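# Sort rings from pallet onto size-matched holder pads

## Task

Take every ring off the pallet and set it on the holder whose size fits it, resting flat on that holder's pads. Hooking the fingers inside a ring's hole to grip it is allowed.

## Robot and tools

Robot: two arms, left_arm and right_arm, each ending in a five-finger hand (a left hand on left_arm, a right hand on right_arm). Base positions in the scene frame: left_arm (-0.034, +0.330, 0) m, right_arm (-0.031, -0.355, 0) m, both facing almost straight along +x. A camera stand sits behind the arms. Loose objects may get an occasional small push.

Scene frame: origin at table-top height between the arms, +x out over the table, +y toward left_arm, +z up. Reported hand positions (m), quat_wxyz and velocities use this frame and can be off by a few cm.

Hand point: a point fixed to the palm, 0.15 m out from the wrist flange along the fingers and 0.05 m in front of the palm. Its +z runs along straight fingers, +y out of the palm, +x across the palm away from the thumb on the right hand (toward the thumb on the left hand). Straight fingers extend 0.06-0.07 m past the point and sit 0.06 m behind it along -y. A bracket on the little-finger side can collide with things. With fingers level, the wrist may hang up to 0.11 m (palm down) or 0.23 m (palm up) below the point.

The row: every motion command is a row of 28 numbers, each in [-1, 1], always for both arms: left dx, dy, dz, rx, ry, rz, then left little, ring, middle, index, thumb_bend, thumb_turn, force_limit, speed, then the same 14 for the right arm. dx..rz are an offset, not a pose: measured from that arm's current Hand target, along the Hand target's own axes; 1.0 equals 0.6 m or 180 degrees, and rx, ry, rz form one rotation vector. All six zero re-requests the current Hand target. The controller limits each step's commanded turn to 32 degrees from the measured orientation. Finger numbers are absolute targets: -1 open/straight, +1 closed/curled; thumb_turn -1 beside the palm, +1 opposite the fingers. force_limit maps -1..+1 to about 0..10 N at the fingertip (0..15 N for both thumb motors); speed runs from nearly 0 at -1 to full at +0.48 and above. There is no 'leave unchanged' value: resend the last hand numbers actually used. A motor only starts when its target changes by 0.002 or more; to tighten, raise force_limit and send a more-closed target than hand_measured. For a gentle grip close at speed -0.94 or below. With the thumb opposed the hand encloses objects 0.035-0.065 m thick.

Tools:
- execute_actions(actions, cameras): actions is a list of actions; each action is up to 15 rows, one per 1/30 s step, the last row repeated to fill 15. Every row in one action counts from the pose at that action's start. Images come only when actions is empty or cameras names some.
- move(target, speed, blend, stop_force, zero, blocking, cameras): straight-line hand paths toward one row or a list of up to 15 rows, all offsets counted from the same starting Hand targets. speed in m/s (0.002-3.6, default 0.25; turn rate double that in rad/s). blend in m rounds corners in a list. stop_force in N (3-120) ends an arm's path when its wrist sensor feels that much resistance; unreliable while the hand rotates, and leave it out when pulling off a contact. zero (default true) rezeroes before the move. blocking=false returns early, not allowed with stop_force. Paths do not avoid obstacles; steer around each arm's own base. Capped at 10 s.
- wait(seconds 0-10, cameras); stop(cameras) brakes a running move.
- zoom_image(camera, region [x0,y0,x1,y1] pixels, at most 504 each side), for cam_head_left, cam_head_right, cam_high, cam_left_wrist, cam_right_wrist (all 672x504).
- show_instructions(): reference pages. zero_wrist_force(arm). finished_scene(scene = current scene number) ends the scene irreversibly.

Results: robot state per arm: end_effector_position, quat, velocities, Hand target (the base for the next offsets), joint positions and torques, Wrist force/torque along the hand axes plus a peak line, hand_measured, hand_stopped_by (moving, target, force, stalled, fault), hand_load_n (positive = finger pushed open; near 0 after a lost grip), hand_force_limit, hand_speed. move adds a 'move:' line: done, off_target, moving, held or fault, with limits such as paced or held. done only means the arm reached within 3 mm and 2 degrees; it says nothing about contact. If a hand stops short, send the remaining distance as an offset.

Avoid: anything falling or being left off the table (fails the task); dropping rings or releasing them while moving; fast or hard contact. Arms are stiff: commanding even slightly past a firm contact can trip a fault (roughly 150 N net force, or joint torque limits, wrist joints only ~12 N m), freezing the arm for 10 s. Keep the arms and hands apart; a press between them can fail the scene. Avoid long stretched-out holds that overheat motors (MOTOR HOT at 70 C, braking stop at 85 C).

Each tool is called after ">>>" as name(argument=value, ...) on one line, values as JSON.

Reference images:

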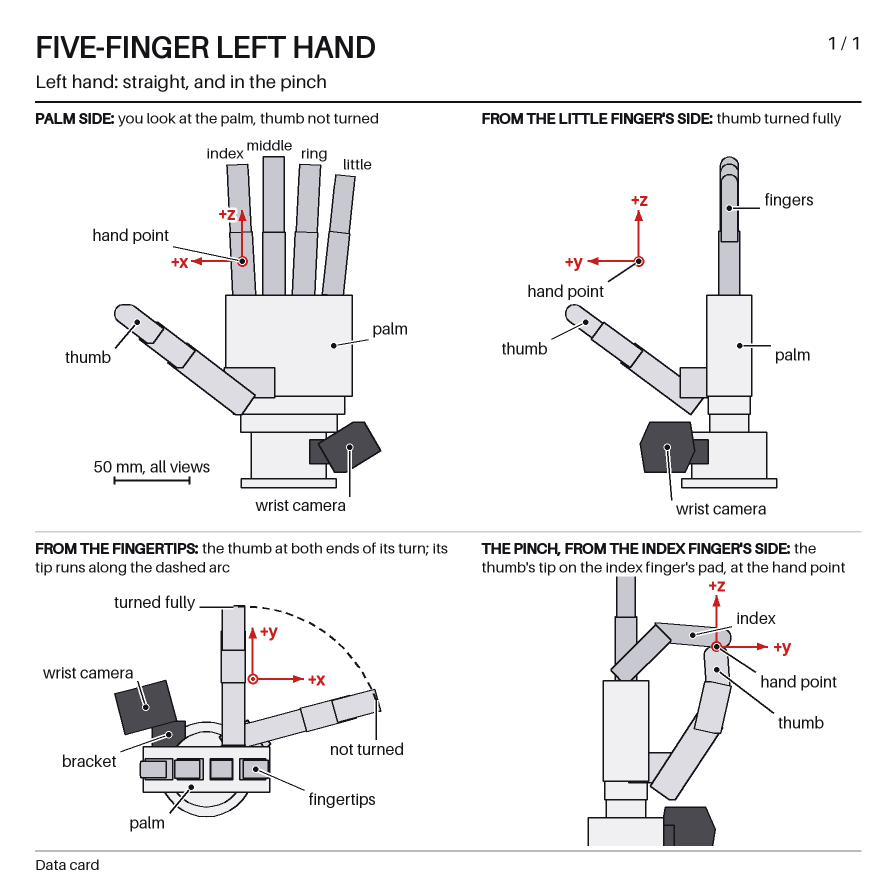

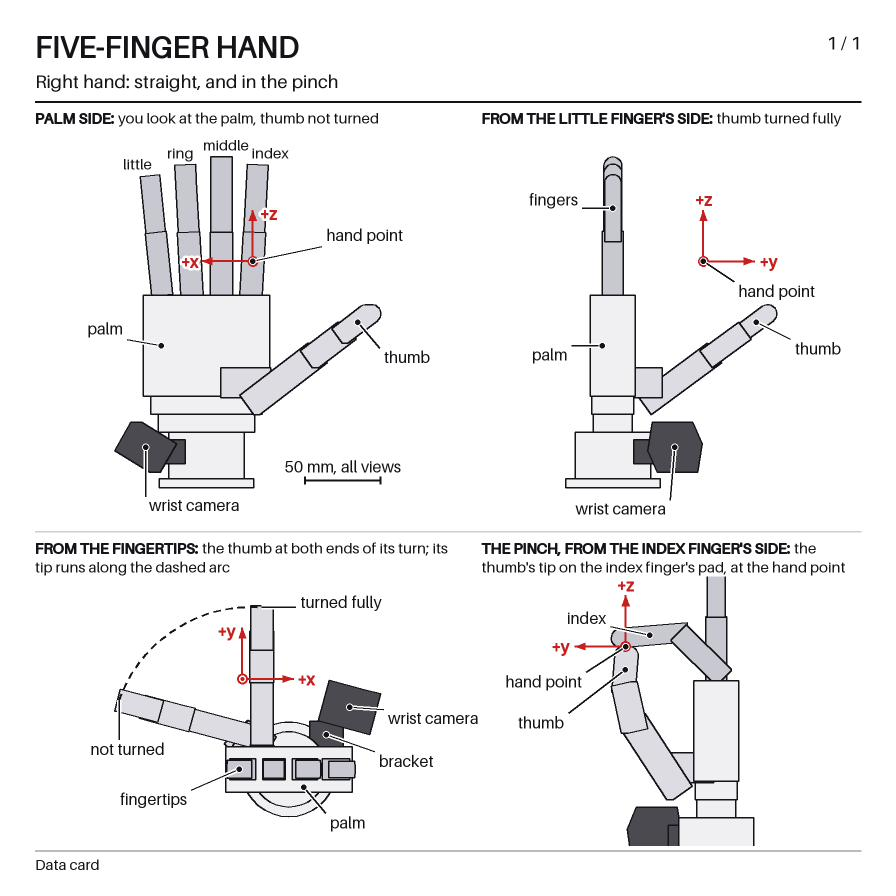

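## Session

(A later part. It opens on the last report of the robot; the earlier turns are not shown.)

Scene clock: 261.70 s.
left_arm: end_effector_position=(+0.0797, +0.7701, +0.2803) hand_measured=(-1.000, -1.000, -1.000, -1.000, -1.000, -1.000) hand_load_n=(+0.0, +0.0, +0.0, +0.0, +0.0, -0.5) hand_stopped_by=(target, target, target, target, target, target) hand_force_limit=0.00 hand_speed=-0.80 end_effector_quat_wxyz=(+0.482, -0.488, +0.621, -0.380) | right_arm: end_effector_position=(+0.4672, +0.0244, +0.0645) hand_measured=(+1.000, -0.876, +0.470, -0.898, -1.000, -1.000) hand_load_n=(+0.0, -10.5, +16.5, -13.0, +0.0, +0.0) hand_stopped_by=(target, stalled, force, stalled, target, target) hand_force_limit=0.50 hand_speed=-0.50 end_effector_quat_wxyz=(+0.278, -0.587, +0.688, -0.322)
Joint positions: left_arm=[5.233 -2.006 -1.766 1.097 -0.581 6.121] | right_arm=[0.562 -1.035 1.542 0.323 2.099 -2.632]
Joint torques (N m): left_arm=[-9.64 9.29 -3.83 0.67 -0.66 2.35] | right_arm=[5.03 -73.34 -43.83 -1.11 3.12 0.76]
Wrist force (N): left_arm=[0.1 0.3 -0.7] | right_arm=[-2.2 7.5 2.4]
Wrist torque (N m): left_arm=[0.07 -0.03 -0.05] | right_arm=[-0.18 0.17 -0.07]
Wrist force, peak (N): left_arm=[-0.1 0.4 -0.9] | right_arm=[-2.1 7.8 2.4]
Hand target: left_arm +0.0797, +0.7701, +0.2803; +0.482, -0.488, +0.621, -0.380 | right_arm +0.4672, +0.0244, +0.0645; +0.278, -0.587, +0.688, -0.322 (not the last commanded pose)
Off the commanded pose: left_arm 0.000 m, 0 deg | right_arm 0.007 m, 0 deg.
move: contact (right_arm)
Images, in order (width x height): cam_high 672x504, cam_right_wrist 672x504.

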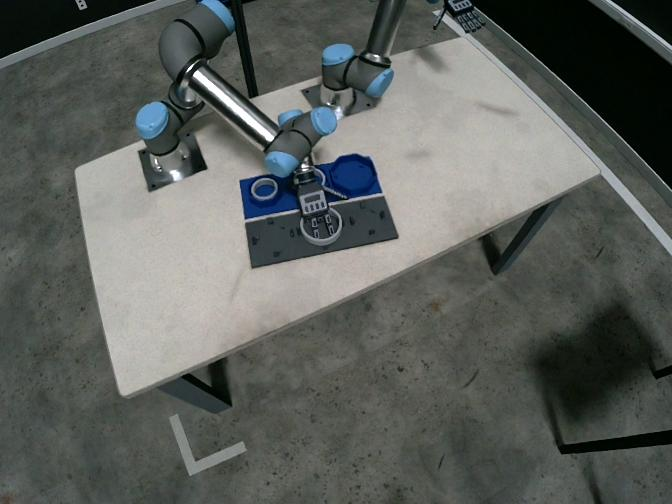

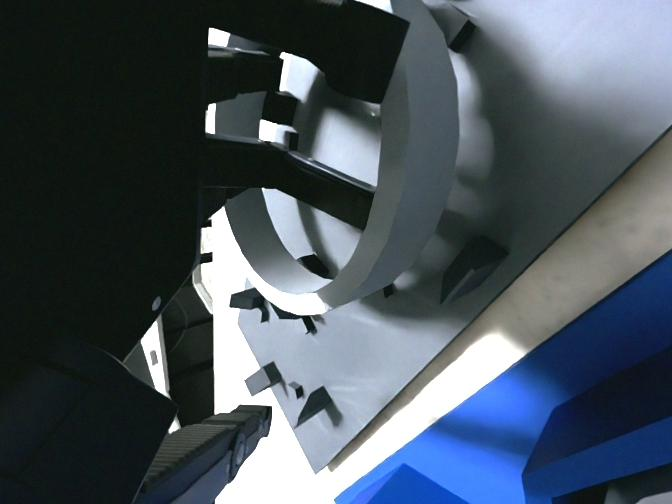

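>>> move(target=[0,0,0,0,0,0,-1,-1,-1,-1,-1,-1,0,-0.8,-0.0008,0.0003,-0.003,0,0,0,1,-1,0.8,-1,-1,-1,0.5,-0.5], speed=0.03)

>>> move(target=[0,0,0,0,0,0,-1,-1,-1,-1,-1,-1,0,-0.8,0,0.0102,0.0086,0,0,0,1,-1,0.8,-1,-1,-1,0.5,-0.5], speed=0.02, stop_force=4, cameras=["cam_high","cam_right_wrist"])

>>> zoom_image(camera="cam_right_wrist", region=[240, 20, 520, 300])

Scene clock: 268.43 s.
left_arm: end_effector_position=(+0.0797, +0.7701, +0.2803) hand_measured=(-1.000, -1.000, -1.000, -1.000, -1.000, -1.000) hand_load_n=(+0.0, +0.0, -0.5, +0.0, +0.0, +0.0) hand_stopped_by=(target, target, target, target, target, target) hand_force_limit=0.00 hand_speed=-0.80 end_effector_quat_wxyz=(+0.482, -0.488, +0.621, -0.380) | right_arm: end_effector_position=(+0.4659, +0.0252, +0.0657) hand_measured=(+1.000, -0.876, +0.470, -0.898, -1.000, -1.000) hand_load_n=(+0.0, -10.5, +18.0, -12.5, +0.0, -0.5) hand_stopped_by=(target, stalled, force, stalled, target, target) hand_force_limit=0.50 hand_speed=-0.50 end_effector_quat_wxyz=(+0.279, -0.587, +0.688, -0.322)
Joint positions: left_arm=[5.233 -2.006 -1.766 1.097 -0.581 6.121] | right_arm=[0.565 -1.037 1.542 0.326 2.101 -2.629]
Joint torques (N m): left_arm=[-10.19 9.34 -3.9 0.65 -0.63 2.15] | right_arm=[1.17 -69.6 -2.08 0.91 3.12 0.2]
Wrist force (N): left_arm=[0.0 0.1 -0.7] | right_arm=[-1.6 6.2 4.0]
Wrist torque (N m): left_arm=[0.04 -0.02 -0.04] | right_arm=[-0.18 0.15 -0.07]
Wrist force, peak (N): left_arm=[0.1 0.5 -0.8] | right_arm=[-2.1 7.9 2.3]
Hand target: left_arm +0.0797, +0.7701, +0.2803; +0.482, -0.488, +0.621, -0.380 | right_arm +0.4658, +0.0251, +0.0656; +0.278, -0.587, +0.688, -0.322
Off the commanded pose: left_arm 0.000 m, 0 deg | right_arm 0.000 m, 0 deg.
move: done

Scene clock: 269.70 s.
left_arm: end_effector_position=(+0.0797, +0.7701, +0.2803) hand_measured=(-1.000, -1.000, -1.000, -1.000, -1.000, -1.000) hand_load_n=(+0.0, +0.0, +0.0, +0.0, +0.0, +0.0) hand_stopped_by=(target, target, target, target, target, target) hand_force_limit=0.00 hand_speed=-0.80 end_effector_quat_wxyz=(+0.482, -0.488, +0.621, -0.380) | right_arm: end_effector_position=(+0.4659, +0.0252, +0.0639) hand_measured=(+1.000, -0.876, +0.470, -0.898, -1.000, -1.000) hand_load_n=(+0.0, -10.0, +17.5, -12.0, +0.0, +0.0) hand_stopped_by=(target, stalled, force, stalled, target, target) hand_force_limit=0.50 hand_speed=-0.50 end_effector_quat_wxyz=(+0.279, -0.587, +0.688, -0.322)
Joint positions: left_arm=[5.233 -2.006 -1.766 1.097 -0.581 6.121] | right_arm=[0.565 -1.035 1.544 0.321 2.101 -2.629]
Joint torques (N m): left_arm=[-9.47 9.77 -3.41 0.62 -0.58 2.26] | right_arm=[-1.18 -73.17 -42.21 -1 2.44 -0.63]
Wrist force (N): left_arm=[-0.1 0.2 -0.5] | right_arm=[-1.6 6.1 4.2]
Wrist torque (N m): left_arm=[0.04 0.00 -0.06] | right_arm=[-0.21 0.13 -0.08]
Wrist force, peak (N): left_arm=[0.5 0.1 -0.8] | right_arm=[-1.7 6.6 4.2]
Hand target: left_arm +0.0797, +0.7701, +0.2803; +0.482, -0.488, +0.621, -0.380 | right_arm +0.4659, +0.0252, +0.0639; +0.279, -0.587, +0.688, -0.322 (not the last commanded pose)
Off the commanded pose: left_arm 0.000 m, 0 deg | right_arm 0.006 m, 0 deg.
move: contact (right_arm)
Images, in order (width x height): cam_high 672x504, cam_right_wrist 672x504.

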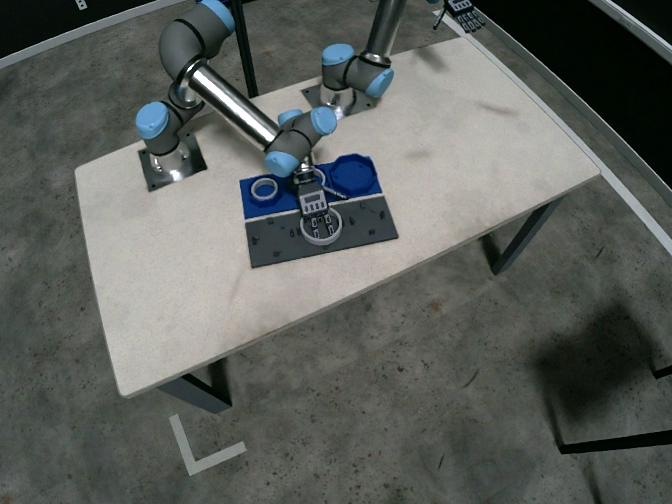

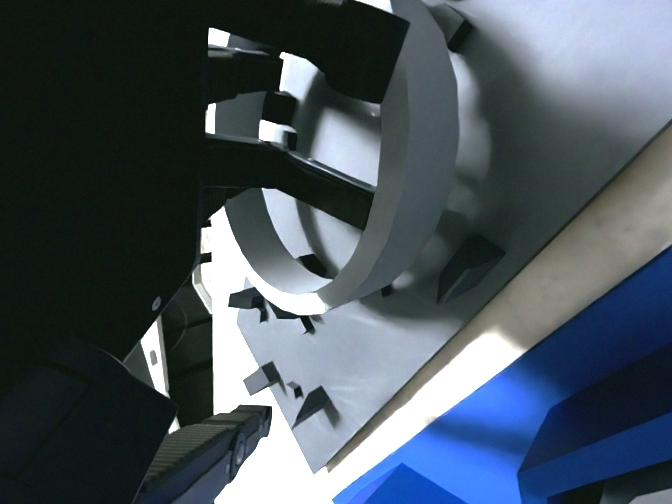

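Scaled by 1.800.

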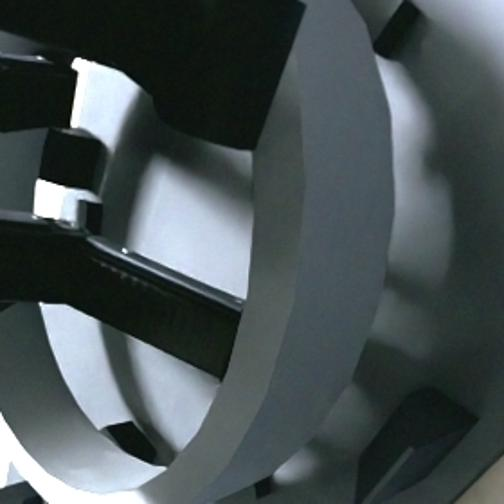

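>>> move(target=[0,0,0,0,0,0,-1,-1,-1,-1,-1,-1,0,-0.8,0,0.0090,0.0075,0,0,0,1,-1,0.8,-1,-1,-1,0.5,-0.5], speed=0.015, stop_force=5, cameras=["cam_high","cam_right_wrist"])

>>> zoom_image(camera="cam_right_wrist", region=[240, 20, 520, 300])

>>> zoom_image(camera="cam_high", region=[290, 196, 350, 246])

Scene clock: 275.17 s.
left_arm: end_effector_position=(+0.0797, +0.7701, +0.2803) hand_measured=(-1.000, -1.000, -1.000, -1.000, -1.000, -1.000) hand_load_n=(+0.0, +0.0, +0.0, +0.0, +0.0, +0.0) hand_stopped_by=(target, target, target, target, target, target) hand_force_limit=0.00 hand_speed=-0.80 end_effector_quat_wxyz=(+0.482, -0.488, +0.621, -0.380) | right_arm: end_effector_position=(+0.4662, +0.0255, +0.0631) hand_measured=(+1.000, -0.876, +0.470, -0.898, -1.000, -1.000) hand_load_n=(+0.0, -10.0, +17.5, -12.5, +0.0, -0.5) hand_stopped_by=(target, stalled, force, stalled, target, target) hand_force_limit=0.50 hand_speed=-0.50 end_effector_quat_wxyz=(+0.280, -0.587, +0.688, -0.322)
Joint positions: left_arm=[5.233 -2.006 -1.766 1.097 -0.581 6.121] | right_arm=[0.565 -1.034 1.545 0.318 2.101 -2.629]
Joint torques (N m): left_arm=[-9.45 9.99 -3.9 0.47 -0.51 2.14] | right_arm=[-0.32 -73.48 -42.24 -0.97 2.45 -0.42]
Wrist force (N): left_arm=[0.2 0.3 -0.6] | right_arm=[-1.7 6.1 4.0]
Wrist torque (N m): left_arm=[0.06 -0.05 -0.04] | right_arm=[-0.19 0.16 -0.08]
Wrist force, peak (N): left_arm=[0.0 0.3 -1.0] | right_arm=[-2.0 7.5 3.5]
Hand target: left_arm +0.0797, +0.7701, +0.2803; +0.482, -0.488, +0.621, -0.380 | right_arm +0.4662, +0.0255, +0.0632; +0.280, -0.587, +0.688, -0.322 (not the last commanded pose)
Off the commanded pose: left_arm 0.000 m, 0 deg | right_arm 0.006 m, 0 deg.
move: contact (right_arm)
Images, in order (width x height): cam_high 672x504, cam_right_wrist 672x504.

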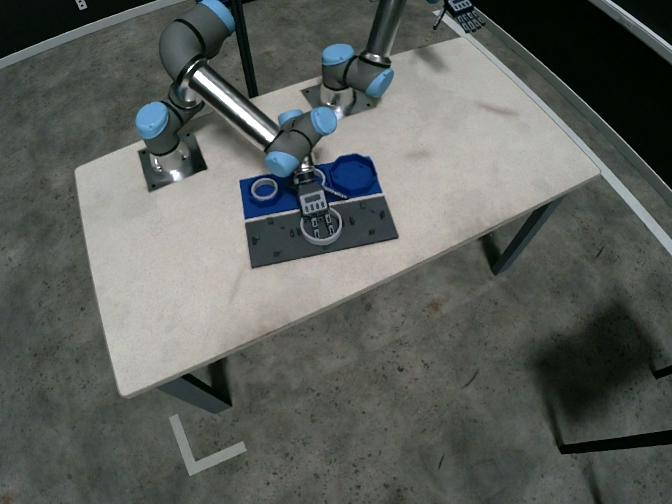

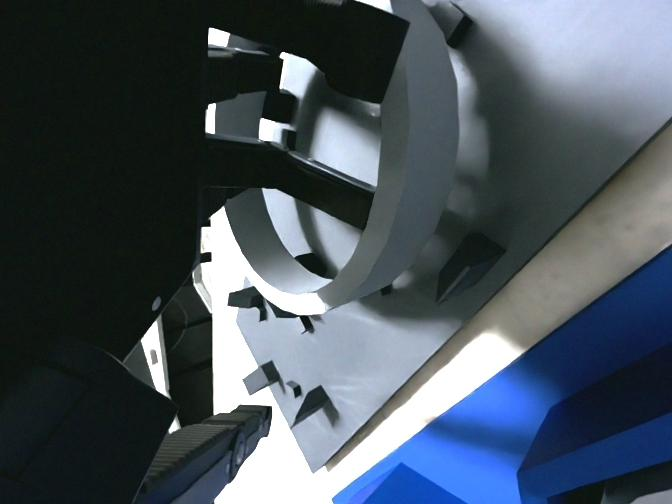

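Scaled by 1.800.

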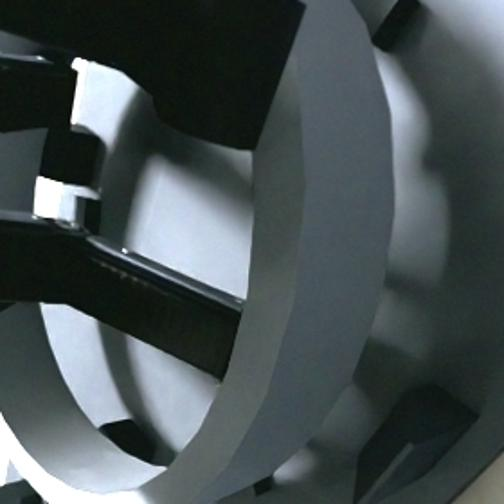

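Scaled by 8.400.

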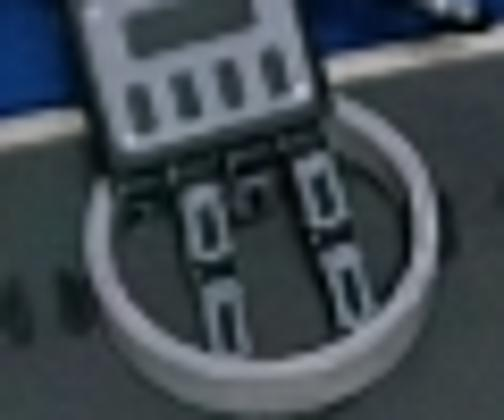

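>>> move(target=[0,0,0,0,0,0,-1,-1,-1,-1,-1,-1,0,-0.8,0,0.0051,0.0043,0,0,0,1,-1,0.8,-1,-1,-1,0.5,-0.5], speed=0.01, stop_force=8, cameras=["cam_high","cam_right_wrist"])

>>> zoom_image(camera="cam_right_wrist", region=[240, 20, 520, 300])

Scene clock: 280.73 s.
left_arm: end_effector_position=(+0.0797, +0.7701, +0.2803) hand_measured=(-1.000, -1.000, -1.000, -1.000, -1.000, -1.000) hand_load_n=(+0.0, +0.0, +0.0, +0.0, +0.0, +0.0) hand_stopped_by=(target, target, target, target, target, target) hand_force_limit=0.00 hand_speed=-0.80 end_effector_quat_wxyz=(+0.482, -0.488, +0.621, -0.380) | right_arm: end_effector_position=(+0.4664, +0.0256, +0.0620) hand_measured=(+1.000, -0.876, +0.470, -0.898, -1.000, -1.000) hand_load_n=(+0.0, -9.5, +17.0, -12.0, +0.0, +0.0) hand_stopped_by=(target, stalled, force, stalled, target, target) hand_force_limit=0.50 hand_speed=-0.50 end_effector_quat_wxyz=(+0.280, -0.587, +0.688, -0.322)
Joint positions: left_arm=[5.233 -2.006 -1.766 1.097 -0.581 6.121] | right_arm=[0.565 -1.032 1.546 0.314 2.101 -2.629]
Joint torques (N m): left_arm=[-10.25 9.53 -3.69 0.44 -0.4 2.19] | right_arm=[-0.23 -70.44 -41.12 1.58 2.33 -0.43]
Wrist force (N): left_arm=[0.2 0.3 -0.5] | right_arm=[-3.0 5.7 -1.0]
Wrist torque (N m): left_arm=[0.06 -0.03 -0.05] | right_arm=[0.10 0.16 -0.17]
Wrist force, peak (N): left_arm=[0.2 0.3 -0.9] | right_arm=[-3.7 5.0 -6.2]
Hand target: left_arm +0.0797, +0.7701, +0.2803; +0.482, -0.488, +0.621, -0.380 | right_arm +0.4664, +0.0256, +0.0620; +0.280, -0.587, +0.688, -0.322 (not the last commanded pose)
Off the commanded pose: left_arm 0.000 m, 0 deg | right_arm 0.003 m, 0 deg.
move: contact (right_arm)
Images, in order (width x height): cam_high 672x504, cam_right_wrist 672x504.

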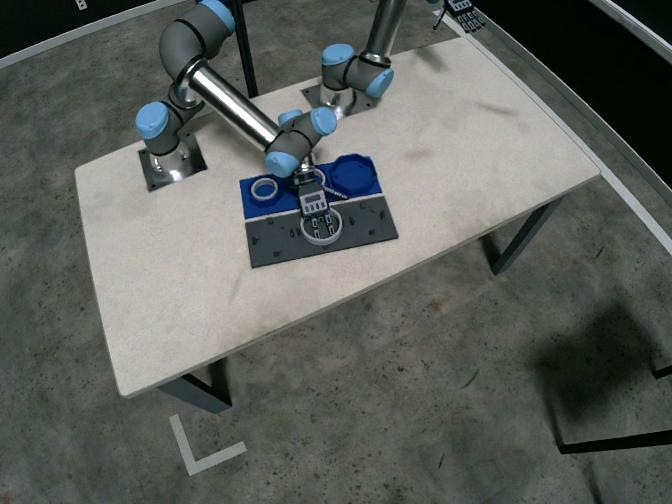

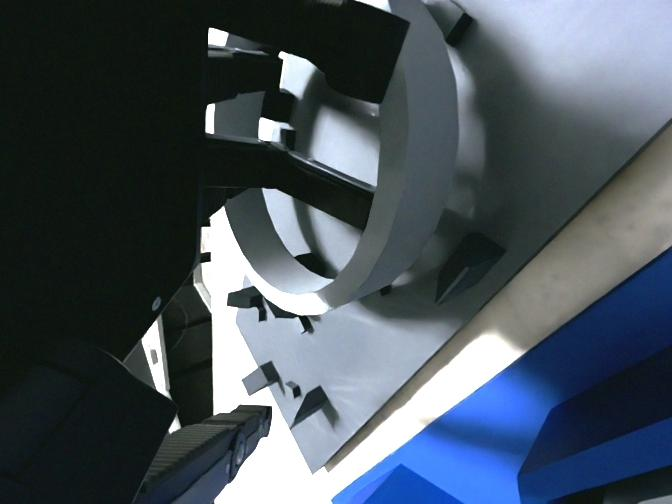

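Scaled by 1.800.

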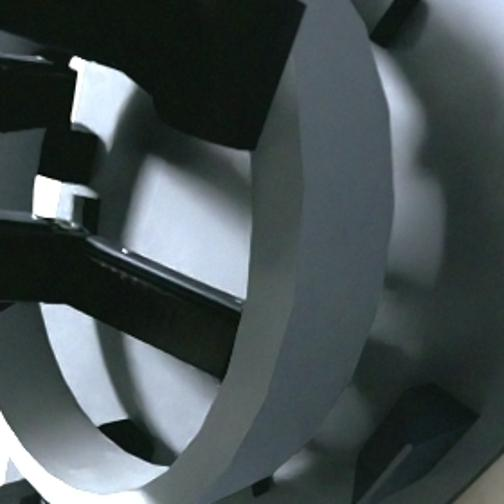

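>>> move(target=[0,0,0,0,0,0,-1,-1,-1,-1,-1,-1,0,-0.8,-0.0008,0.0010,-0.0025,0,0,0,1,-1,0.8,-1,-1,-1,0.5,-0.5], speed=0.02)

>>> move(target=[0,0,0,0,0,0,-1,-1,-1,-1,-1,-1,0,-0.8,0,0.0051,0.0043,0,0,0,1,-1,0.8,-1,-1,-1,0.5,-0.5], speed=0.01, stop_force=8, cameras=["cam_high","cam_right_wrist"])

>>> zoom_image(camera="cam_high", region=[290, 196, 350, 246])

Scene clock: 286.73 s.
left_arm: end_effector_position=(+0.0797, +0.7701, +0.2803) hand_measured=(-1.000, -1.000, -1.000, -1.000, -1.000, -1.000) hand_load_n=(+0.0, +0.0, +0.0, +0.0, +0.0, +0.0) hand_stopped_by=(target, target, target, target, target, target) hand_force_limit=0.00 hand_speed=-0.80 end_effector_quat_wxyz=(+0.482, -0.488, +0.621, -0.380) | right_arm: end_effector_position=(+0.4650, +0.0263, +0.0625) hand_measured=(+1.000, -0.876, +0.470, -0.898, -1.000, -1.000) hand_load_n=(+0.0, -10.0, +17.5, -12.0, +0.0, +0.0) hand_stopped_by=(target, stalled, force, stalled, target, target) hand_force_limit=0.50 hand_speed=-0.50 end_effector_quat_wxyz=(+0.280, -0.587, +0.688, -0.322)
Joint positions: left_arm=[5.233 -2.006 -1.766 1.097 -0.581 6.121] | right_arm=[0.568 -1.034 1.547 0.316 2.103 -2.627]
Joint torques (N m): left_arm=[-9.28 9.4 -3.21 0.38 -0.51 2.32] | right_arm=[1.27 -70.12 -0.09 1.18 3.31 0.43]
Wrist force (N): left_arm=[0.1 0.4 -0.5] | right_arm=[-1.8 6.1 4.2]
Wrist torque (N m): left_arm=[0.08 -0.02 -0.05] | right_arm=[-0.21 0.15 -0.09]
Wrist force, peak (N): left_arm=[0.0 0.4 -0.9] | right_arm=[-2.1 6.6 3.7]
Hand target: left_arm +0.0797, +0.7701, +0.2803; +0.482, -0.488, +0.621, -0.380 | right_arm +0.4650, +0.0263, +0.0625; +0.280, -0.587, +0.688, -0.322
Off the commanded pose: left_arm 0.000 m, 0 deg | right_arm 0.000 m, 0 deg.
move: done

Scene clock: 287.97 s.
left_arm: end_effector_position=(+0.0797, +0.7701, +0.2803) hand_measured=(-1.000, -1.000, -1.000, -1.000, -1.000, -1.000) hand_load_n=(+0.0, +0.0, +0.0, +0.0, +0.0, +0.0) hand_stopped_by=(target, target, target, target, target, target) hand_force_limit=0.00 hand_speed=-0.80 end_effector_quat_wxyz=(+0.482, -0.488, +0.621, -0.380) | right_arm: end_effector_position=(+0.4650, +0.0263, +0.0584) hand_measured=(+1.000, -0.876, +0.470, -0.898, -1.000, -1.000) hand_load_n=(+0.0, -8.5, +17.5, -11.5, +0.0, +0.0) hand_stopped_by=(target, stalled, force, stalled, target, target) hand_force_limit=0.50 hand_speed=-0.50 end_effector_quat_wxyz=(+0.280, -0.587, +0.688, -0.322)
Joint positions: left_arm=[5.233 -2.006 -1.766 1.097 -0.581 6.121] | right_arm=[0.567 -1.029 1.551 0.307 2.103 -2.627]
Joint torques (N m): left_arm=[-9.08 9.15 -3.66 0.53 -0.47 2.16] | right_arm=[-8.48 -24.59 -16.51 1.22 -1.26 -0.83]
Wrist force (N): left_arm=[0.3 0.2 -0.8] | right_arm=[-2.6 4.2 -5.2]
Wrist torque (N m): left_arm=[0.06 -0.07 -0.03] | right_arm=[0.46 0.38 -0.20]
Wrist force, peak (N): left_arm=[0.3 0.3 -1.0] | right_arm=[-1.7 6.3 4.0]
Hand target: left_arm +0.0797, +0.7701, +0.2803; +0.482, -0.488, +0.621, -0.380 | right_arm +0.4651, +0.0263, +0.0585; +0.280, -0.587, +0.688, -0.322
Off the commanded pose: left_arm 0.000 m, 0 deg | right_arm 0.000 m, 0 deg.
move: done
Images, in order (width x height): cam_high 672x504, cam_right_wrist 672x504.

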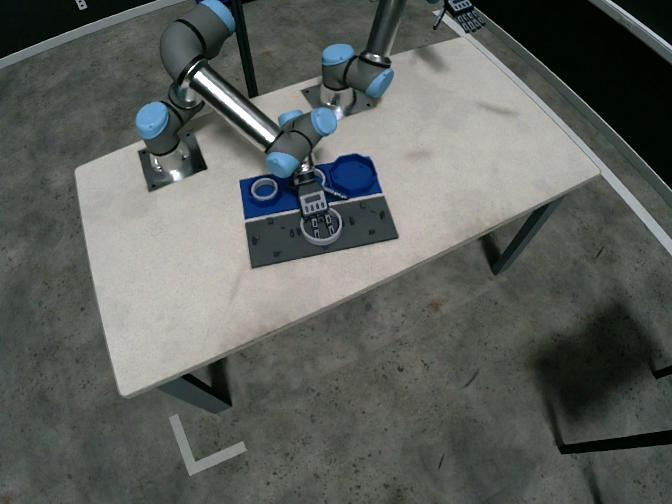

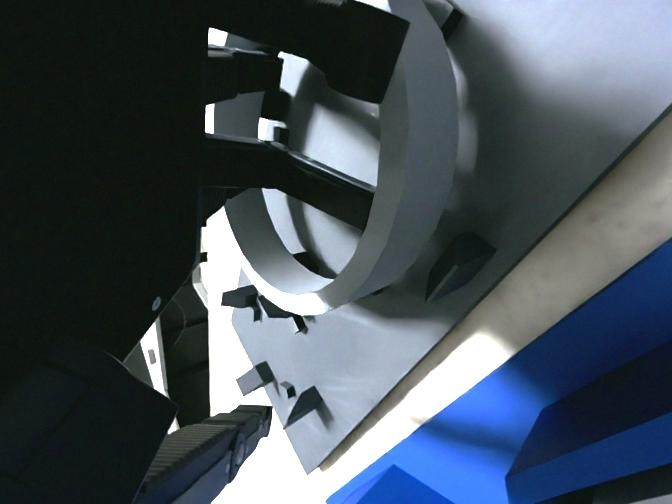

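Scaled by 8.400.

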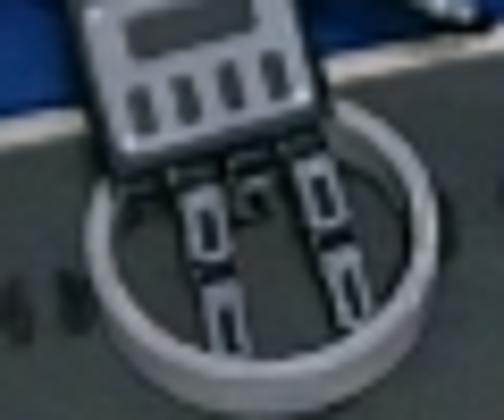

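>>> zoom_image(camera="cam_right_wrist", region=[220, 0, 500, 280])

>>> zoom_image(camera="cam_right_wrist", region=[220, 180, 340, 340])

Scaled by 1.800.

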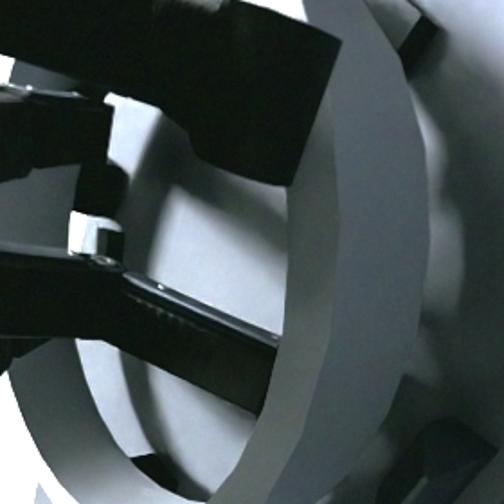

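Scaled by 3.150.

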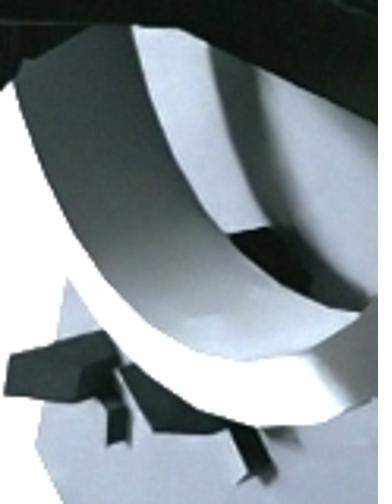

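>>> move(target=[0,0,0,0,0,0,-1,-1,-1,-1,-1,-1,0,-0.8,0,-0.00025,-0.0019,0,0,0,1,-1,0.8,-1,-1,-1,0.5,-0.5], speed=0.02, cameras=["cam_high","cam_right_wrist"])

>>> zoom_image(camera="cam_high", region=[290, 196, 350, 246])

Scene clock: 309.23 s.
left_arm: end_effector_position=(+0.0797, +0.7701, +0.2803) hand_measured=(-1.000, -1.000, -1.000, -1.000, -1.000, -1.000) hand_load_n=(+0.0, +0.0, -0.5, +0.0, +0.0, +0.0) hand_stopped_by=(target, target, target, target, target, target) hand_force_limit=0.00 hand_speed=-0.80 end_effector_quat_wxyz=(+0.482, -0.488, +0.621, -0.380) | right_arm: end_effector_position=(+0.4643, +0.0265, +0.0593) hand_measured=(+1.000, -0.876, +0.470, -0.898, -1.000, -1.000) hand_load_n=(+0.0, -10.0, +17.5, -12.0, +0.0, -0.5) hand_stopped_by=(target, stalled, force, stalled, target, target) hand_force_limit=0.50 hand_speed=-0.50 end_effector_quat_wxyz=(+0.280, -0.587, +0.688, -0.322)
Joint positions: left_arm=[5.233 -2.006 -1.766 1.097 -0.581 6.121] | right_arm=[0.569 -1.031 1.552 0.309 2.103 -2.626]
Joint torques (N m): left_arm=[-8.79 9.8 -3.66 0.33 -0.35 2.19] | right_arm=[5.61 -70.37 0.66 1.55 3.55 0.72]
Wrist force (N): left_arm=[0.0 0.4 -0.7] | right_arm=[-1.8 6.2 4.2]
Wrist torque (N m): left_arm=[0.08 -0.01 -0.06] | right_arm=[-0.20 0.16 -0.09]
Wrist force, peak (N): left_arm=[-0.1 0.4 -0.9] | right_arm=[-1.8 6.2 4.2]
Hand target: left_arm +0.0797, +0.7701, +0.2803; +0.482, -0.488, +0.621, -0.380 | right_arm +0.4643, +0.0265, +0.0593; +0.280, -0.587, +0.688, -0.322
Off the commanded pose: left_arm 0.000 m, 0 deg | right_arm 0.000 m, 0 deg.
move: done
Images, in order (width x height): cam_high 672x504, cam_right_wrist 672x504.

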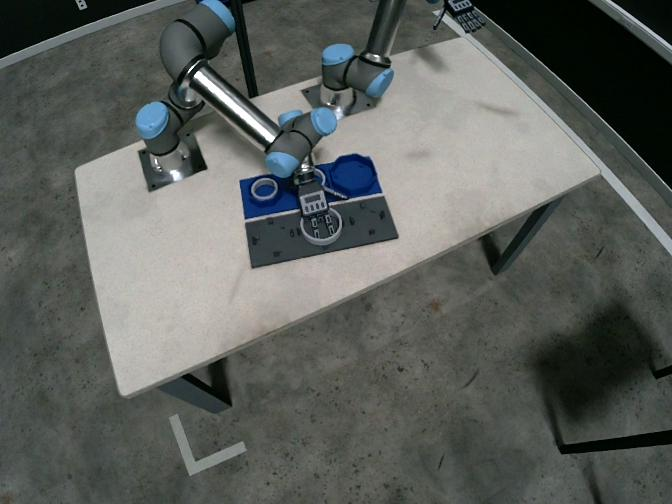

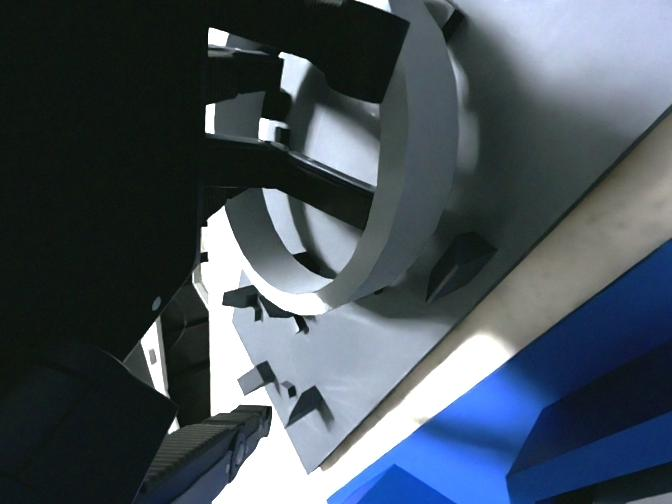

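Scaled by 8.400.

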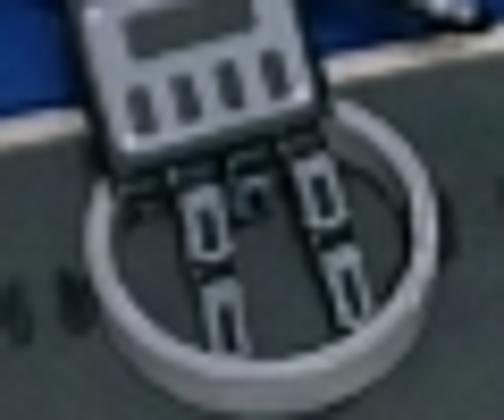

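>>> move(target=[0,0,0,0,0,0,-1,-1,-1,-1,-1,-1,0,-0.8,0,0.0009,0.00075,0,0,0,1,-1,0.8,-1,-1,-1,0.5,-0.5], speed=0.01)

Scene clock: 312.63 s.
left_arm: end_effector_position=(+0.0797, +0.7701, +0.2803) hand_measured=(-1.000, -1.000, -1.000, -1.000, -1.000, -1.000) hand_load_n=(+0.0, +0.0, -0.5, +0.0, +0.0, +0.0) hand_stopped_by=(target, target, target, target, target, target) hand_force_limit=0.00 hand_speed=-0.80 end_effector_quat_wxyz=(+0.482, -0.488, +0.621, -0.380) | right_arm: end_effector_position=(+0.4643, +0.0265, +0.0586) hand_measured=(+1.000, -0.876, +0.470, -0.898, -1.000, -1.000) hand_load_n=(+0.0, -9.5, +17.5, -12.0, -0.5, +0.0) hand_stopped_by=(target, stalled, force, stalled, target, target) hand_force_limit=0.50 hand_speed=-0.50 end_effector_quat_wxyz=(+0.280, -0.587, +0.688, -0.322)
Joint positions: left_arm=[5.233 -2.006 -1.766 1.097 -0.581 6.121] | right_arm=[0.569 -1.03 1.552 0.307 2.103 -2.626]
Joint torques (N m): left_arm=[-9.59 8.81 -3.67 0.44 -0.38 2.15] | right_arm=[-2.76 -10.37 -0.15 -0.53 -0.99 -0.83]
Wrist force (N): left_arm=[0.1 0.4 -0.7] | right_arm=[-1.7 5.6 0.7]
Wrist torque (N m): left_arm=[0.09 -0.02 -0.05] | right_arm=[0.05 0.26 -0.10]
Wrist force, peak (N): left_arm=[0.0 0.4 -0.9] | right_arm=[-1.4 6.4 4.4]
Hand target: left_arm +0.0797, +0.7701, +0.2803; +0.482, -0.488, +0.621, -0.380 | right_arm +0.4643, +0.0265, +0.0586; +0.280, -0.587, +0.688, -0.322
Off the commanded pose: left_arm 0.000 m, 0 deg | right_arm 0.000 m, 0 deg.
move: done

>>> execute_actions(actions=[[[0,0,0,0,0,0,-1,-1,-1,-1,-1,-1,0,-0.8,0,-0.0001,-0.0008,0,0,0,1,-1,0.8,-1,-1,-1,0.5,-0.5],[0,0,0,0,0,0,-1,-1,-1,-1,-1,-1,0,-0.8,0,0.0002,-0.0020,0,0,0,1,-1,0.8,-1,-1,-1,0.5,-0.5]]])

>>> move(target=[0,0,0,0,0,0,-1,-1,-1,-1,-1,-1,0,-0.8,0,0.0009,0.00075,0,0,0,1,-1,0.8,-1,-1,-1,0.5,-0.5], speed=0.01)

Scene clock: 325.77 s.
left_arm: end_effector_position=(+0.0797, +0.7701, +0.2803) hand_measured=(-1.000, -1.000, -1.000, -1.000, -1.000, -1.000) hand_load_n=(+0.0, +0.0, +0.0, +0.0, +0.0, -0.5) hand_stopped_by=(target, target, target, target, target, target) hand_force_limit=0.00 hand_speed=-0.80 end_effector_quat_wxyz=(+0.482, -0.488, +0.621, -0.380) | right_arm: end_effector_position=(+0.4633, +0.0266, +0.0592) hand_measured=(+1.000, -0.876, +0.470, -0.898, -1.000, -1.000) hand_load_n=(+0.0, -10.5, +17.0, -12.0, +0.0, +0.0) hand_stopped_by=(target, stalled, force, stalled, target, target) hand_force_limit=0.50 hand_speed=-0.50 end_effector_quat_wxyz=(+0.280, -0.587, +0.688, -0.322)
Joint positions: left_arm=[5.233 -2.006 -1.766 1.097 -0.581 6.121] | right_arm=[0.57 -1.032 1.553 0.308 2.104 -2.625]
Joint torques (N m): left_arm=[-8.8 9.6 -3.28 0.33 -0.38 2.08] | right_arm=[-5.73 -73.21 -9.68 -0.95 3.9 -1.03]
Wrist force (N): left_arm=[0.2 0.4 -0.6] | right_arm=[-1.7 6.3 4.0]
Wrist torque (N m): left_arm=[0.08 -0.05 -0.04] | right_arm=[-0.17 0.16 -0.08]
Wrist force, peak (N): left_arm=[0.3 0.3 -0.8] | right_arm=[-1.1 7.1 4.4]
Hand target: left_arm +0.0797, +0.7701, +0.2803; +0.482, -0.488, +0.621, -0.380 | right_arm +0.4633, +0.0266, +0.0593; +0.280, -0.587, +0.688, -0.322
Off the commanded pose: left_arm 0.000 m, 0 deg | right_arm 0.000 m, 0 deg.
Step readings (end_effector_position of left_arm | right_arm):
0: (+0.0797, +0.7701, +0.2803) | (+0.4643, +0.0265, +0.0586)
1: (+0.0797, +0.7701, +0.2803) | (+0.4643, +0.0264, +0.0586)
2: (+0.0797, +0.7701, +0.2803) | (+0.4642, +0.0264, +0.0586)
4: (+0.0797, +0.7701, +0.2803) | (+0.4636, +0.0266, +0.0587)
8: (+0.0797, +0.7701, +0.2803) | (+0.4632, +0.0266, +0.0590)
15: (+0.0797, +0.7701, +0.2803) | (+0.4632, +0.0266, +0.0592)

Scene clock: 326.47 s.
left_arm: end_effector_position=(+0.0797, +0.7701, +0.2803) hand_measured=(-1.000, -1.000, -1.000, -1.000, -1.000, -1.000) hand_load_n=(+0.0, +0.0, -0.5, -0.5, +0.0, +0.0) hand_stopped_by=(target, target, target, target, target, target) hand_force_limit=0.00 hand_speed=-0.80 end_effector_quat_wxyz=(+0.482, -0.488, +0.621, -0.380) | right_arm: end_effector_position=(+0.4633, +0.0266, +0.0586) hand_measured=(+1.000, -0.876, +0.470, -0.898, -1.000, -1.000) hand_load_n=(+0.0, -10.0, +17.5, -12.5, +0.0, +0.0) hand_stopped_by=(target, stalled, force, stalled, target, target) hand_force_limit=0.50 hand_speed=-0.50 end_effector_quat_wxyz=(+0.280, -0.587, +0.688, -0.322)
Joint positions: left_arm=[5.233 -2.006 -1.766 1.097 -0.581 6.121] | right_arm=[0.57 -1.031 1.554 0.307 2.104 -2.625]
Joint torques (N m): left_arm=[-8.98 9.71 -2.72 0.25 -0.38 2.24] | right_arm=[-5.78 -11.38 -0.54 -0.55 3.84 -0.97]
Wrist force (N): left_arm=[0.1 0.3 -0.6] | right_arm=[-1.6 6.1 4.2]
Wrist torque (N m): left_arm=[0.06 -0.03 -0.05] | right_arm=[-0.21 0.14 -0.08]
Wrist force, peak (N): left_arm=[0.0 0.1 -0.9] | right_arm=[-1.7 6.4 4.3]
Hand target: left_arm +0.0797, +0.7701, +0.2803; +0.482, -0.488, +0.621, -0.380 | right_arm +0.4633, +0.0266, +0.0586; +0.280, -0.587, +0.688, -0.322
Off the commanded pose: left_arm 0.000 m, 0 deg | right_arm 0.000 m, 0 deg.
move: done

>>> move(target=[0,0,0,0,0,0,-1,-1,-1,-1,-1,-1,0,-0.8,0,0.0018,0.0015,0,0,0,1,-1,0.8,-1,-1,-1,0.5,-0.5], speed=0.01, stop_force=8)

Scene clock: 330.03 s.
left_arm: end_effector_position=(+0.0797, +0.7701, +0.2803) hand_measured=(-1.000, -1.000, -1.000, -1.000, -1.000, -1.000) hand_load_n=(+0.0, +0.0, +0.0, +0.0, +0.0, +0.0) hand_stopped_by=(target, target, target, target, target, target) hand_force_limit=0.00 hand_speed=-0.80 end_effector_quat_wxyz=(+0.482, -0.488, +0.621, -0.380) | right_arm: end_effector_position=(+0.4633, +0.0266, +0.0571) hand_measured=(+1.000, -0.876, +0.470, -0.898, -1.000, -1.000) hand_load_n=(+0.0, -9.5, +17.5, -12.0, +0.0, +0.0) hand_stopped_by=(target, stalled, force, stalled, target, target) hand_force_limit=0.50 hand_speed=-0.50 end_effector_quat_wxyz=(+0.280, -0.587, +0.688, -0.322)
Joint positions: left_arm=[5.233 -2.006 -1.766 1.097 -0.581 6.121] | right_arm=[0.57 -1.029 1.555 0.304 2.104 -2.625]
Joint torques (N m): left_arm=[-9.27 9.83 -3.3 0.09 -0.29 2.25] | right_arm=[-4.35 -18.78 -6 1.12 3.76 -0.28]
Wrist force (N): left_arm=[0.1 0.2 -0.5] | right_arm=[-1.6 5.6 0.5]
Wrist torque (N m): left_arm=[0.03 -0.03 -0.04] | right_arm=[0.04 0.28 -0.09]
Wrist force, peak (N): left_arm=[0.1 0.7 -0.7] | right_arm=[-1.6 6.5 4.3]
Hand target: left_arm +0.0797, +0.7701, +0.2803; +0.482, -0.488, +0.621, -0.380 | right_arm +0.4633, +0.0266, +0.0572; +0.280, -0.587, +0.688, -0.322
Off the commanded pose: left_arm 0.000 m, 0 deg | right_arm 0.000 m, 0 deg.
move: done

>>> wait(seconds=0.1, cameras=["cam_high","cam_right_wrist","cam_head_left","cam_head_right"])

>>> zoom_image(camera="cam_high", region=[296, 204, 346, 254])

>>> zoom_image(camera="cam_right_wrist", region=[200, 150, 400, 350])

Scene clock: 346.30 s.
left_arm: end_effector_position=(+0.0797, +0.7701, +0.2803) hand_measured=(-1.000, -1.000, -1.000, -1.000, -1.000, -1.000) hand_load_n=(+0.0, +0.0, +0.0, +0.0, +0.0, +0.0) hand_stopped_by=(target, target, target, target, target, target) hand_force_limit=0.00 hand_speed=-0.80 end_effector_quat_wxyz=(+0.482, -0.488, +0.621, -0.380) | right_arm: end_effector_position=(+0.4633, +0.0266, +0.0571) hand_measured=(+1.000, -0.876, +0.470, -0.898, -1.000, -1.000) hand_load_n=(+0.0, -9.5, +17.5, -12.0, +0.0, -0.5) hand_stopped_by=(target, stalled, force, stalled, target, target) hand_force_limit=0.50 hand_speed=-0.50 end_effector_quat_wxyz=(+0.280, -0.587, +0.688, -0.322)
Joint positions: left_arm=[5.233 -2.006 -1.766 1.097 -0.581 6.121] | right_arm=[0.57 -1.029 1.555 0.304 2.104 -2.625]
Joint torques (N m): left_arm=[-9.11 9.66 -3.01 0.22 -0.28 2.24] | right_arm=[-1.21 -56.77 -33.2 1.17 3.6 0.82]
Wrist force (N): left_arm=[0.2 0.4 -0.7] | right_arm=[-1.7 5.6 0.8]
Wrist torque (N m): left_arm=[0.08 -0.04 -0.05] | right_arm=[0.04 0.29 -0.10]
Wrist force, peak (N): left_arm=[0.1 0.4 -0.9] | right_arm=[-1.6 5.9 0.6]
Hand target: left_arm +0.0797, +0.7701, +0.2803; +0.482, -0.488, +0.621, -0.380 | right_arm +0.4633, +0.0266, +0.0572; +0.280, -0.587, +0.688, -0.322
Off the commanded pose: left_arm 0.000 m, 0 deg | right_arm 0.000 m, 0 deg.
wait: 0.10 s; at rest from the start
Images, in order (width x height): cam_head_left 672x504, cam_head_right 672x504, cam_high 672x504, cam_right_wrist 672x504.

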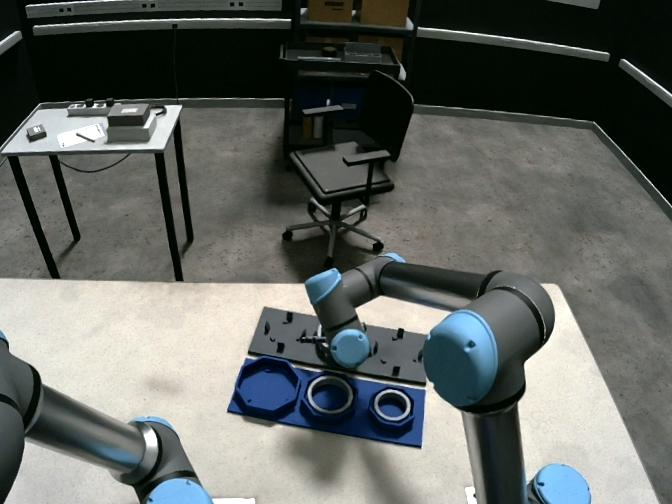

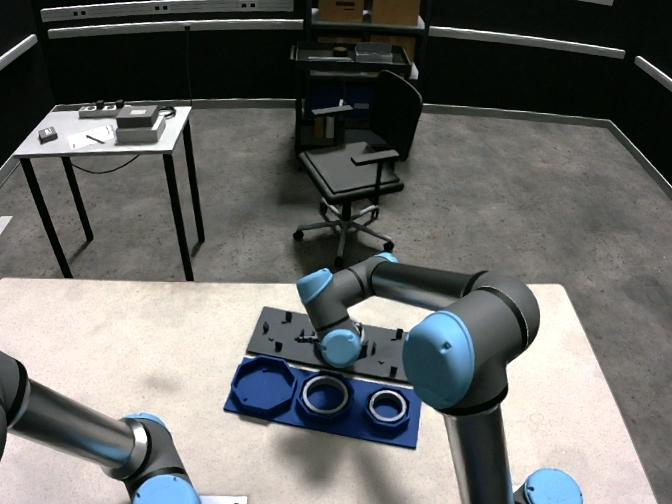

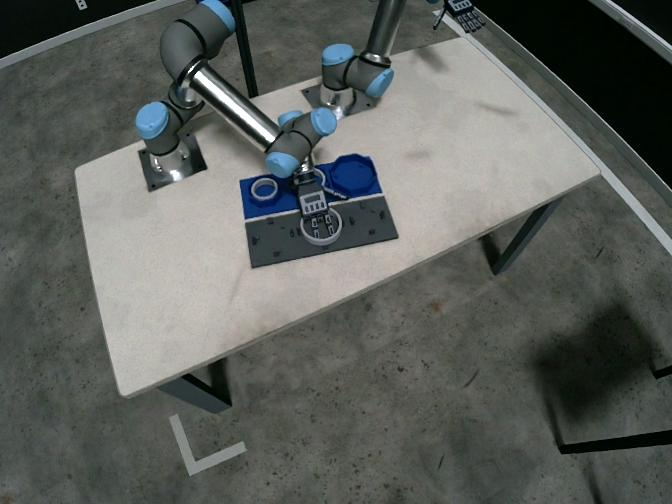

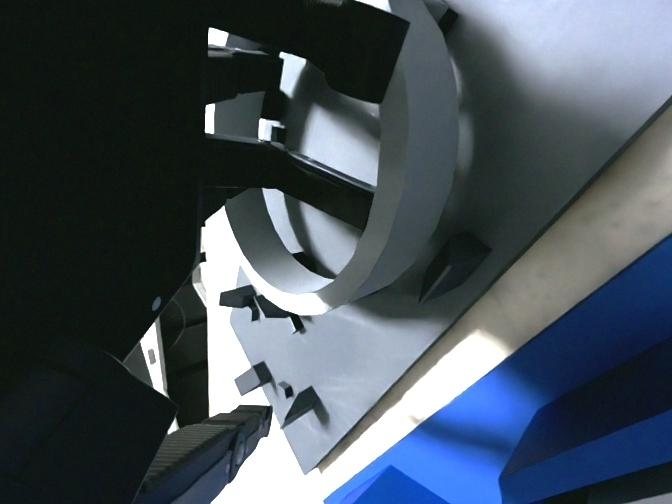

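Scaled by 10.080.

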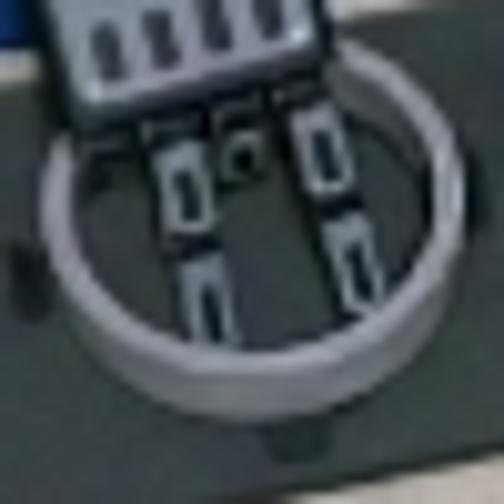

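Scaled by 2.520.

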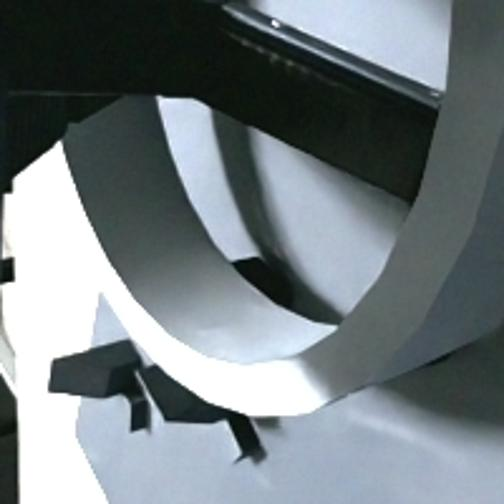

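>>> execute_actions(actions=[[[0,0,0,0,0,0,-1,-1,-1,-1,-1,-1,0,-0.8,0,-0.0001,-0.0008,0,0,0,1,-1,0.8,-1,-1,-1,0.5,-0.5],[0,0,0,0,0,0,-1,-1,-1,-1,-1,-1,0,-0.8,0,0.0005,-0.0025,0,0,0,1,-1,0.8,-1,-1,-1,0.5,-0.5]]])

>>> move(target=[0,0,0,0,0,0,-1,-1,-1,-1,-1,-1,0,-0.8,0,0.0012,0.0010,0,0,0,1,-1,0.8,-1,-1,-1,0.5,-0.5], speed=0.01)

>>> move(target=[0,0,0,0,0,0,-1,-1,-1,-1,-1,-1,0,-0.8,0,0.0010,0.00085,0,0,0,1,-1,0.8,-1,-1,-1,0.5,-0.5], speed=0.01)

Scene clock: 376.13 s.
left_arm: end_effector_position=(+0.0797, +0.7701, +0.2803) hand_measured=(-1.000, -1.000, -1.000, -1.000, -1.000, -1.000) hand_load_n=(+0.0, +0.0, +0.0, +0.0, +0.0, +0.0) hand_stopped_by=(target, target, target, target, target, target) hand_force_limit=0.00 hand_speed=-0.80 end_effector_quat_wxyz=(+0.482, -0.488, +0.621, -0.380) | right_arm: end_effector_position=(+0.4620, +0.0268, +0.0580) hand_measured=(+1.000, -0.876, +0.470, -0.898, -1.000, -1.000) hand_load_n=(+0.0, -10.5, +17.5, -12.0, +0.0, +0.0) hand_stopped_by=(target, stalled, force, stalled, target, target) hand_force_limit=0.50 hand_speed=-0.50 end_effector_quat_wxyz=(+0.280, -0.587, +0.688, -0.322)
Joint positions: left_arm=[5.233 -2.006 -1.766 1.097 -0.581 6.121] | right_arm=[0.572 -1.032 1.557 0.305 2.106 -2.623]
Joint torques (N m): left_arm=[-9.96 9.39 -3.46 0.28 -0.17 2.18] | right_arm=[-5.92 -26.21 0.5 -1.01 -1.09 -0.97]
Wrist force (N): left_arm=[-0.1 0.4 -0.4] | right_arm=[-1.7 6.4 4.1]
Wrist torque (N m): left_arm=[0.06 0.00 -0.06] | right_arm=[-0.17 0.15 -0.08]
Wrist force, peak (N): left_arm=[0.2 0.5 -0.9] | right_arm=[-1.2 6.6 4.1]
Hand target: left_arm +0.0797, +0.7701, +0.2803; +0.482, -0.488, +0.621, -0.380 | right_arm +0.4620, +0.0268, +0.0579; +0.280, -0.587, +0.688, -0.322
Off the commanded pose: left_arm 0.000 m, 0 deg | right_arm 0.000 m, 0 deg.
Step readings (end_effector_position of left_arm | right_arm):
0: (+0.0797, +0.7701, +0.2803) | (+0.4633, +0.0266, +0.0572)
1: (+0.0797, +0.7701, +0.2803) | (+0.4633, +0.0266, +0.0572)
2: (+0.0797, +0.7701, +0.2803) | (+0.4633, +0.0266, +0.0573)
4: (+0.0797, +0.7701, +0.2803) | (+0.4626, +0.0269, +0.0580)
8: (+0.0797, +0.7701, +0.2803) | (+0.4620, +0.0269, +0.0581)
15: (+0.0797, +0.7701, +0.2803) | (+0.4620, +0.0268, +0.0581)

Scene clock: 376.83 s.
left_arm: end_effector_position=(+0.0797, +0.7701, +0.2803) hand_measured=(-1.000, -1.000, -1.000, -1.000, -1.000, -1.000) hand_load_n=(+0.0, +0.0, +0.0, +0.0, +0.0, -0.5) hand_stopped_by=(target, target, target, target, target, target) hand_force_limit=0.00 hand_speed=-0.80 end_effector_quat_wxyz=(+0.482, -0.488, +0.621, -0.380) | right_arm: end_effector_position=(+0.4620, +0.0268, +0.0569) hand_measured=(+1.000, -0.876, +0.470, -0.898, -1.000, -1.000) hand_load_n=(+0.0, -10.5, +17.5, -12.5, +0.0, +0.0) hand_stopped_by=(target, stalled, force, stalled, target, target) hand_force_limit=0.50 hand_speed=-0.50 end_effector_quat_wxyz=(+0.280, -0.587, +0.688, -0.322)
Joint positions: left_arm=[5.233 -2.006 -1.766 1.097 -0.581 6.121] | right_arm=[0.572 -1.03 1.558 0.303 2.106 -2.623]
Joint torques (N m): left_arm=[-8.61 10.08 -4.32 0.15 -0.23 2.09] | right_arm=[-5.55 -13.14 -1.25 -0.46 -1.25 -0.91]
Wrist force (N): left_arm=[0.1 0.5 -0.6] | right_arm=[-1.6 6.4 4.0]
Wrist torque (N m): left_arm=[0.09 -0.02 -0.05] | right_arm=[-0.17 0.13 -0.07]
Wrist force, peak (N): left_arm=[0.2 0.5 -0.8] | right_arm=[-1.7 6.5 4.1]
Hand target: left_arm +0.0797, +0.7701, +0.2803; +0.482, -0.488, +0.621, -0.380 | right_arm +0.4620, +0.0268, +0.0569; +0.280, -0.587, +0.688, -0.322
Off the commanded pose: left_arm 0.000 m, 0 deg | right_arm 0.000 m, 0 deg.
move: done

Scene clock: 377.53 s.
left_arm: end_effector_position=(+0.0797, +0.7701, +0.2803) hand_measured=(-1.000, -1.000, -1.000, -1.000, -1.000, -1.000) hand_load_n=(+0.0, +0.0, +0.0, +0.0, +0.0, -0.5) hand_stopped_by=(target, target, target, target, target, target) hand_force_limit=0.00 hand_speed=-0.80 end_effector_quat_wxyz=(+0.482, -0.488, +0.621, -0.380) | right_arm: end_effector_position=(+0.4620, +0.0268, +0.0561) hand_measured=(+1.000, -0.876, +0.470, -0.898, -1.000, -1.000) hand_load_n=(+0.0, -9.5, +17.5, -12.0, +0.0, -0.5) hand_stopped_by=(target, stalled, force, stalled, target, target) hand_force_limit=0.50 hand_speed=-0.50 end_effector_quat_wxyz=(+0.280, -0.587, +0.688, -0.322)
Joint positions: left_arm=[5.233 -2.006 -1.766 1.097 -0.581 6.121] | right_arm=[0.572 -1.029 1.559 0.301 2.105 -2.623]
Joint torques (N m): left_arm=[-8.39 9.42 -3.51 0.18 -0.24 2.12] | right_arm=[-5.29 -12.4 -1.37 -0.52 -1.09 -0.97]
Wrist force (N): left_arm=[0.1 0.4 -0.6] | right_arm=[-1.2 5.7 0.5]
Wrist torque (N m): left_arm=[0.07 -0.03 -0.05] | right_arm=[0.08 0.23 -0.07]
Wrist force, peak (N): left_arm=[0.2 0.6 -0.8] | right_arm=[-1.6 6.3 4.5]
Hand target: left_arm +0.0797, +0.7701, +0.2803; +0.482, -0.488, +0.621, -0.380 | right_arm +0.4620, +0.0268, +0.0562; +0.280, -0.587, +0.688, -0.322
Off the commanded pose: left_arm 0.000 m, 0 deg | right_arm 0.000 m, 0 deg.
move: done


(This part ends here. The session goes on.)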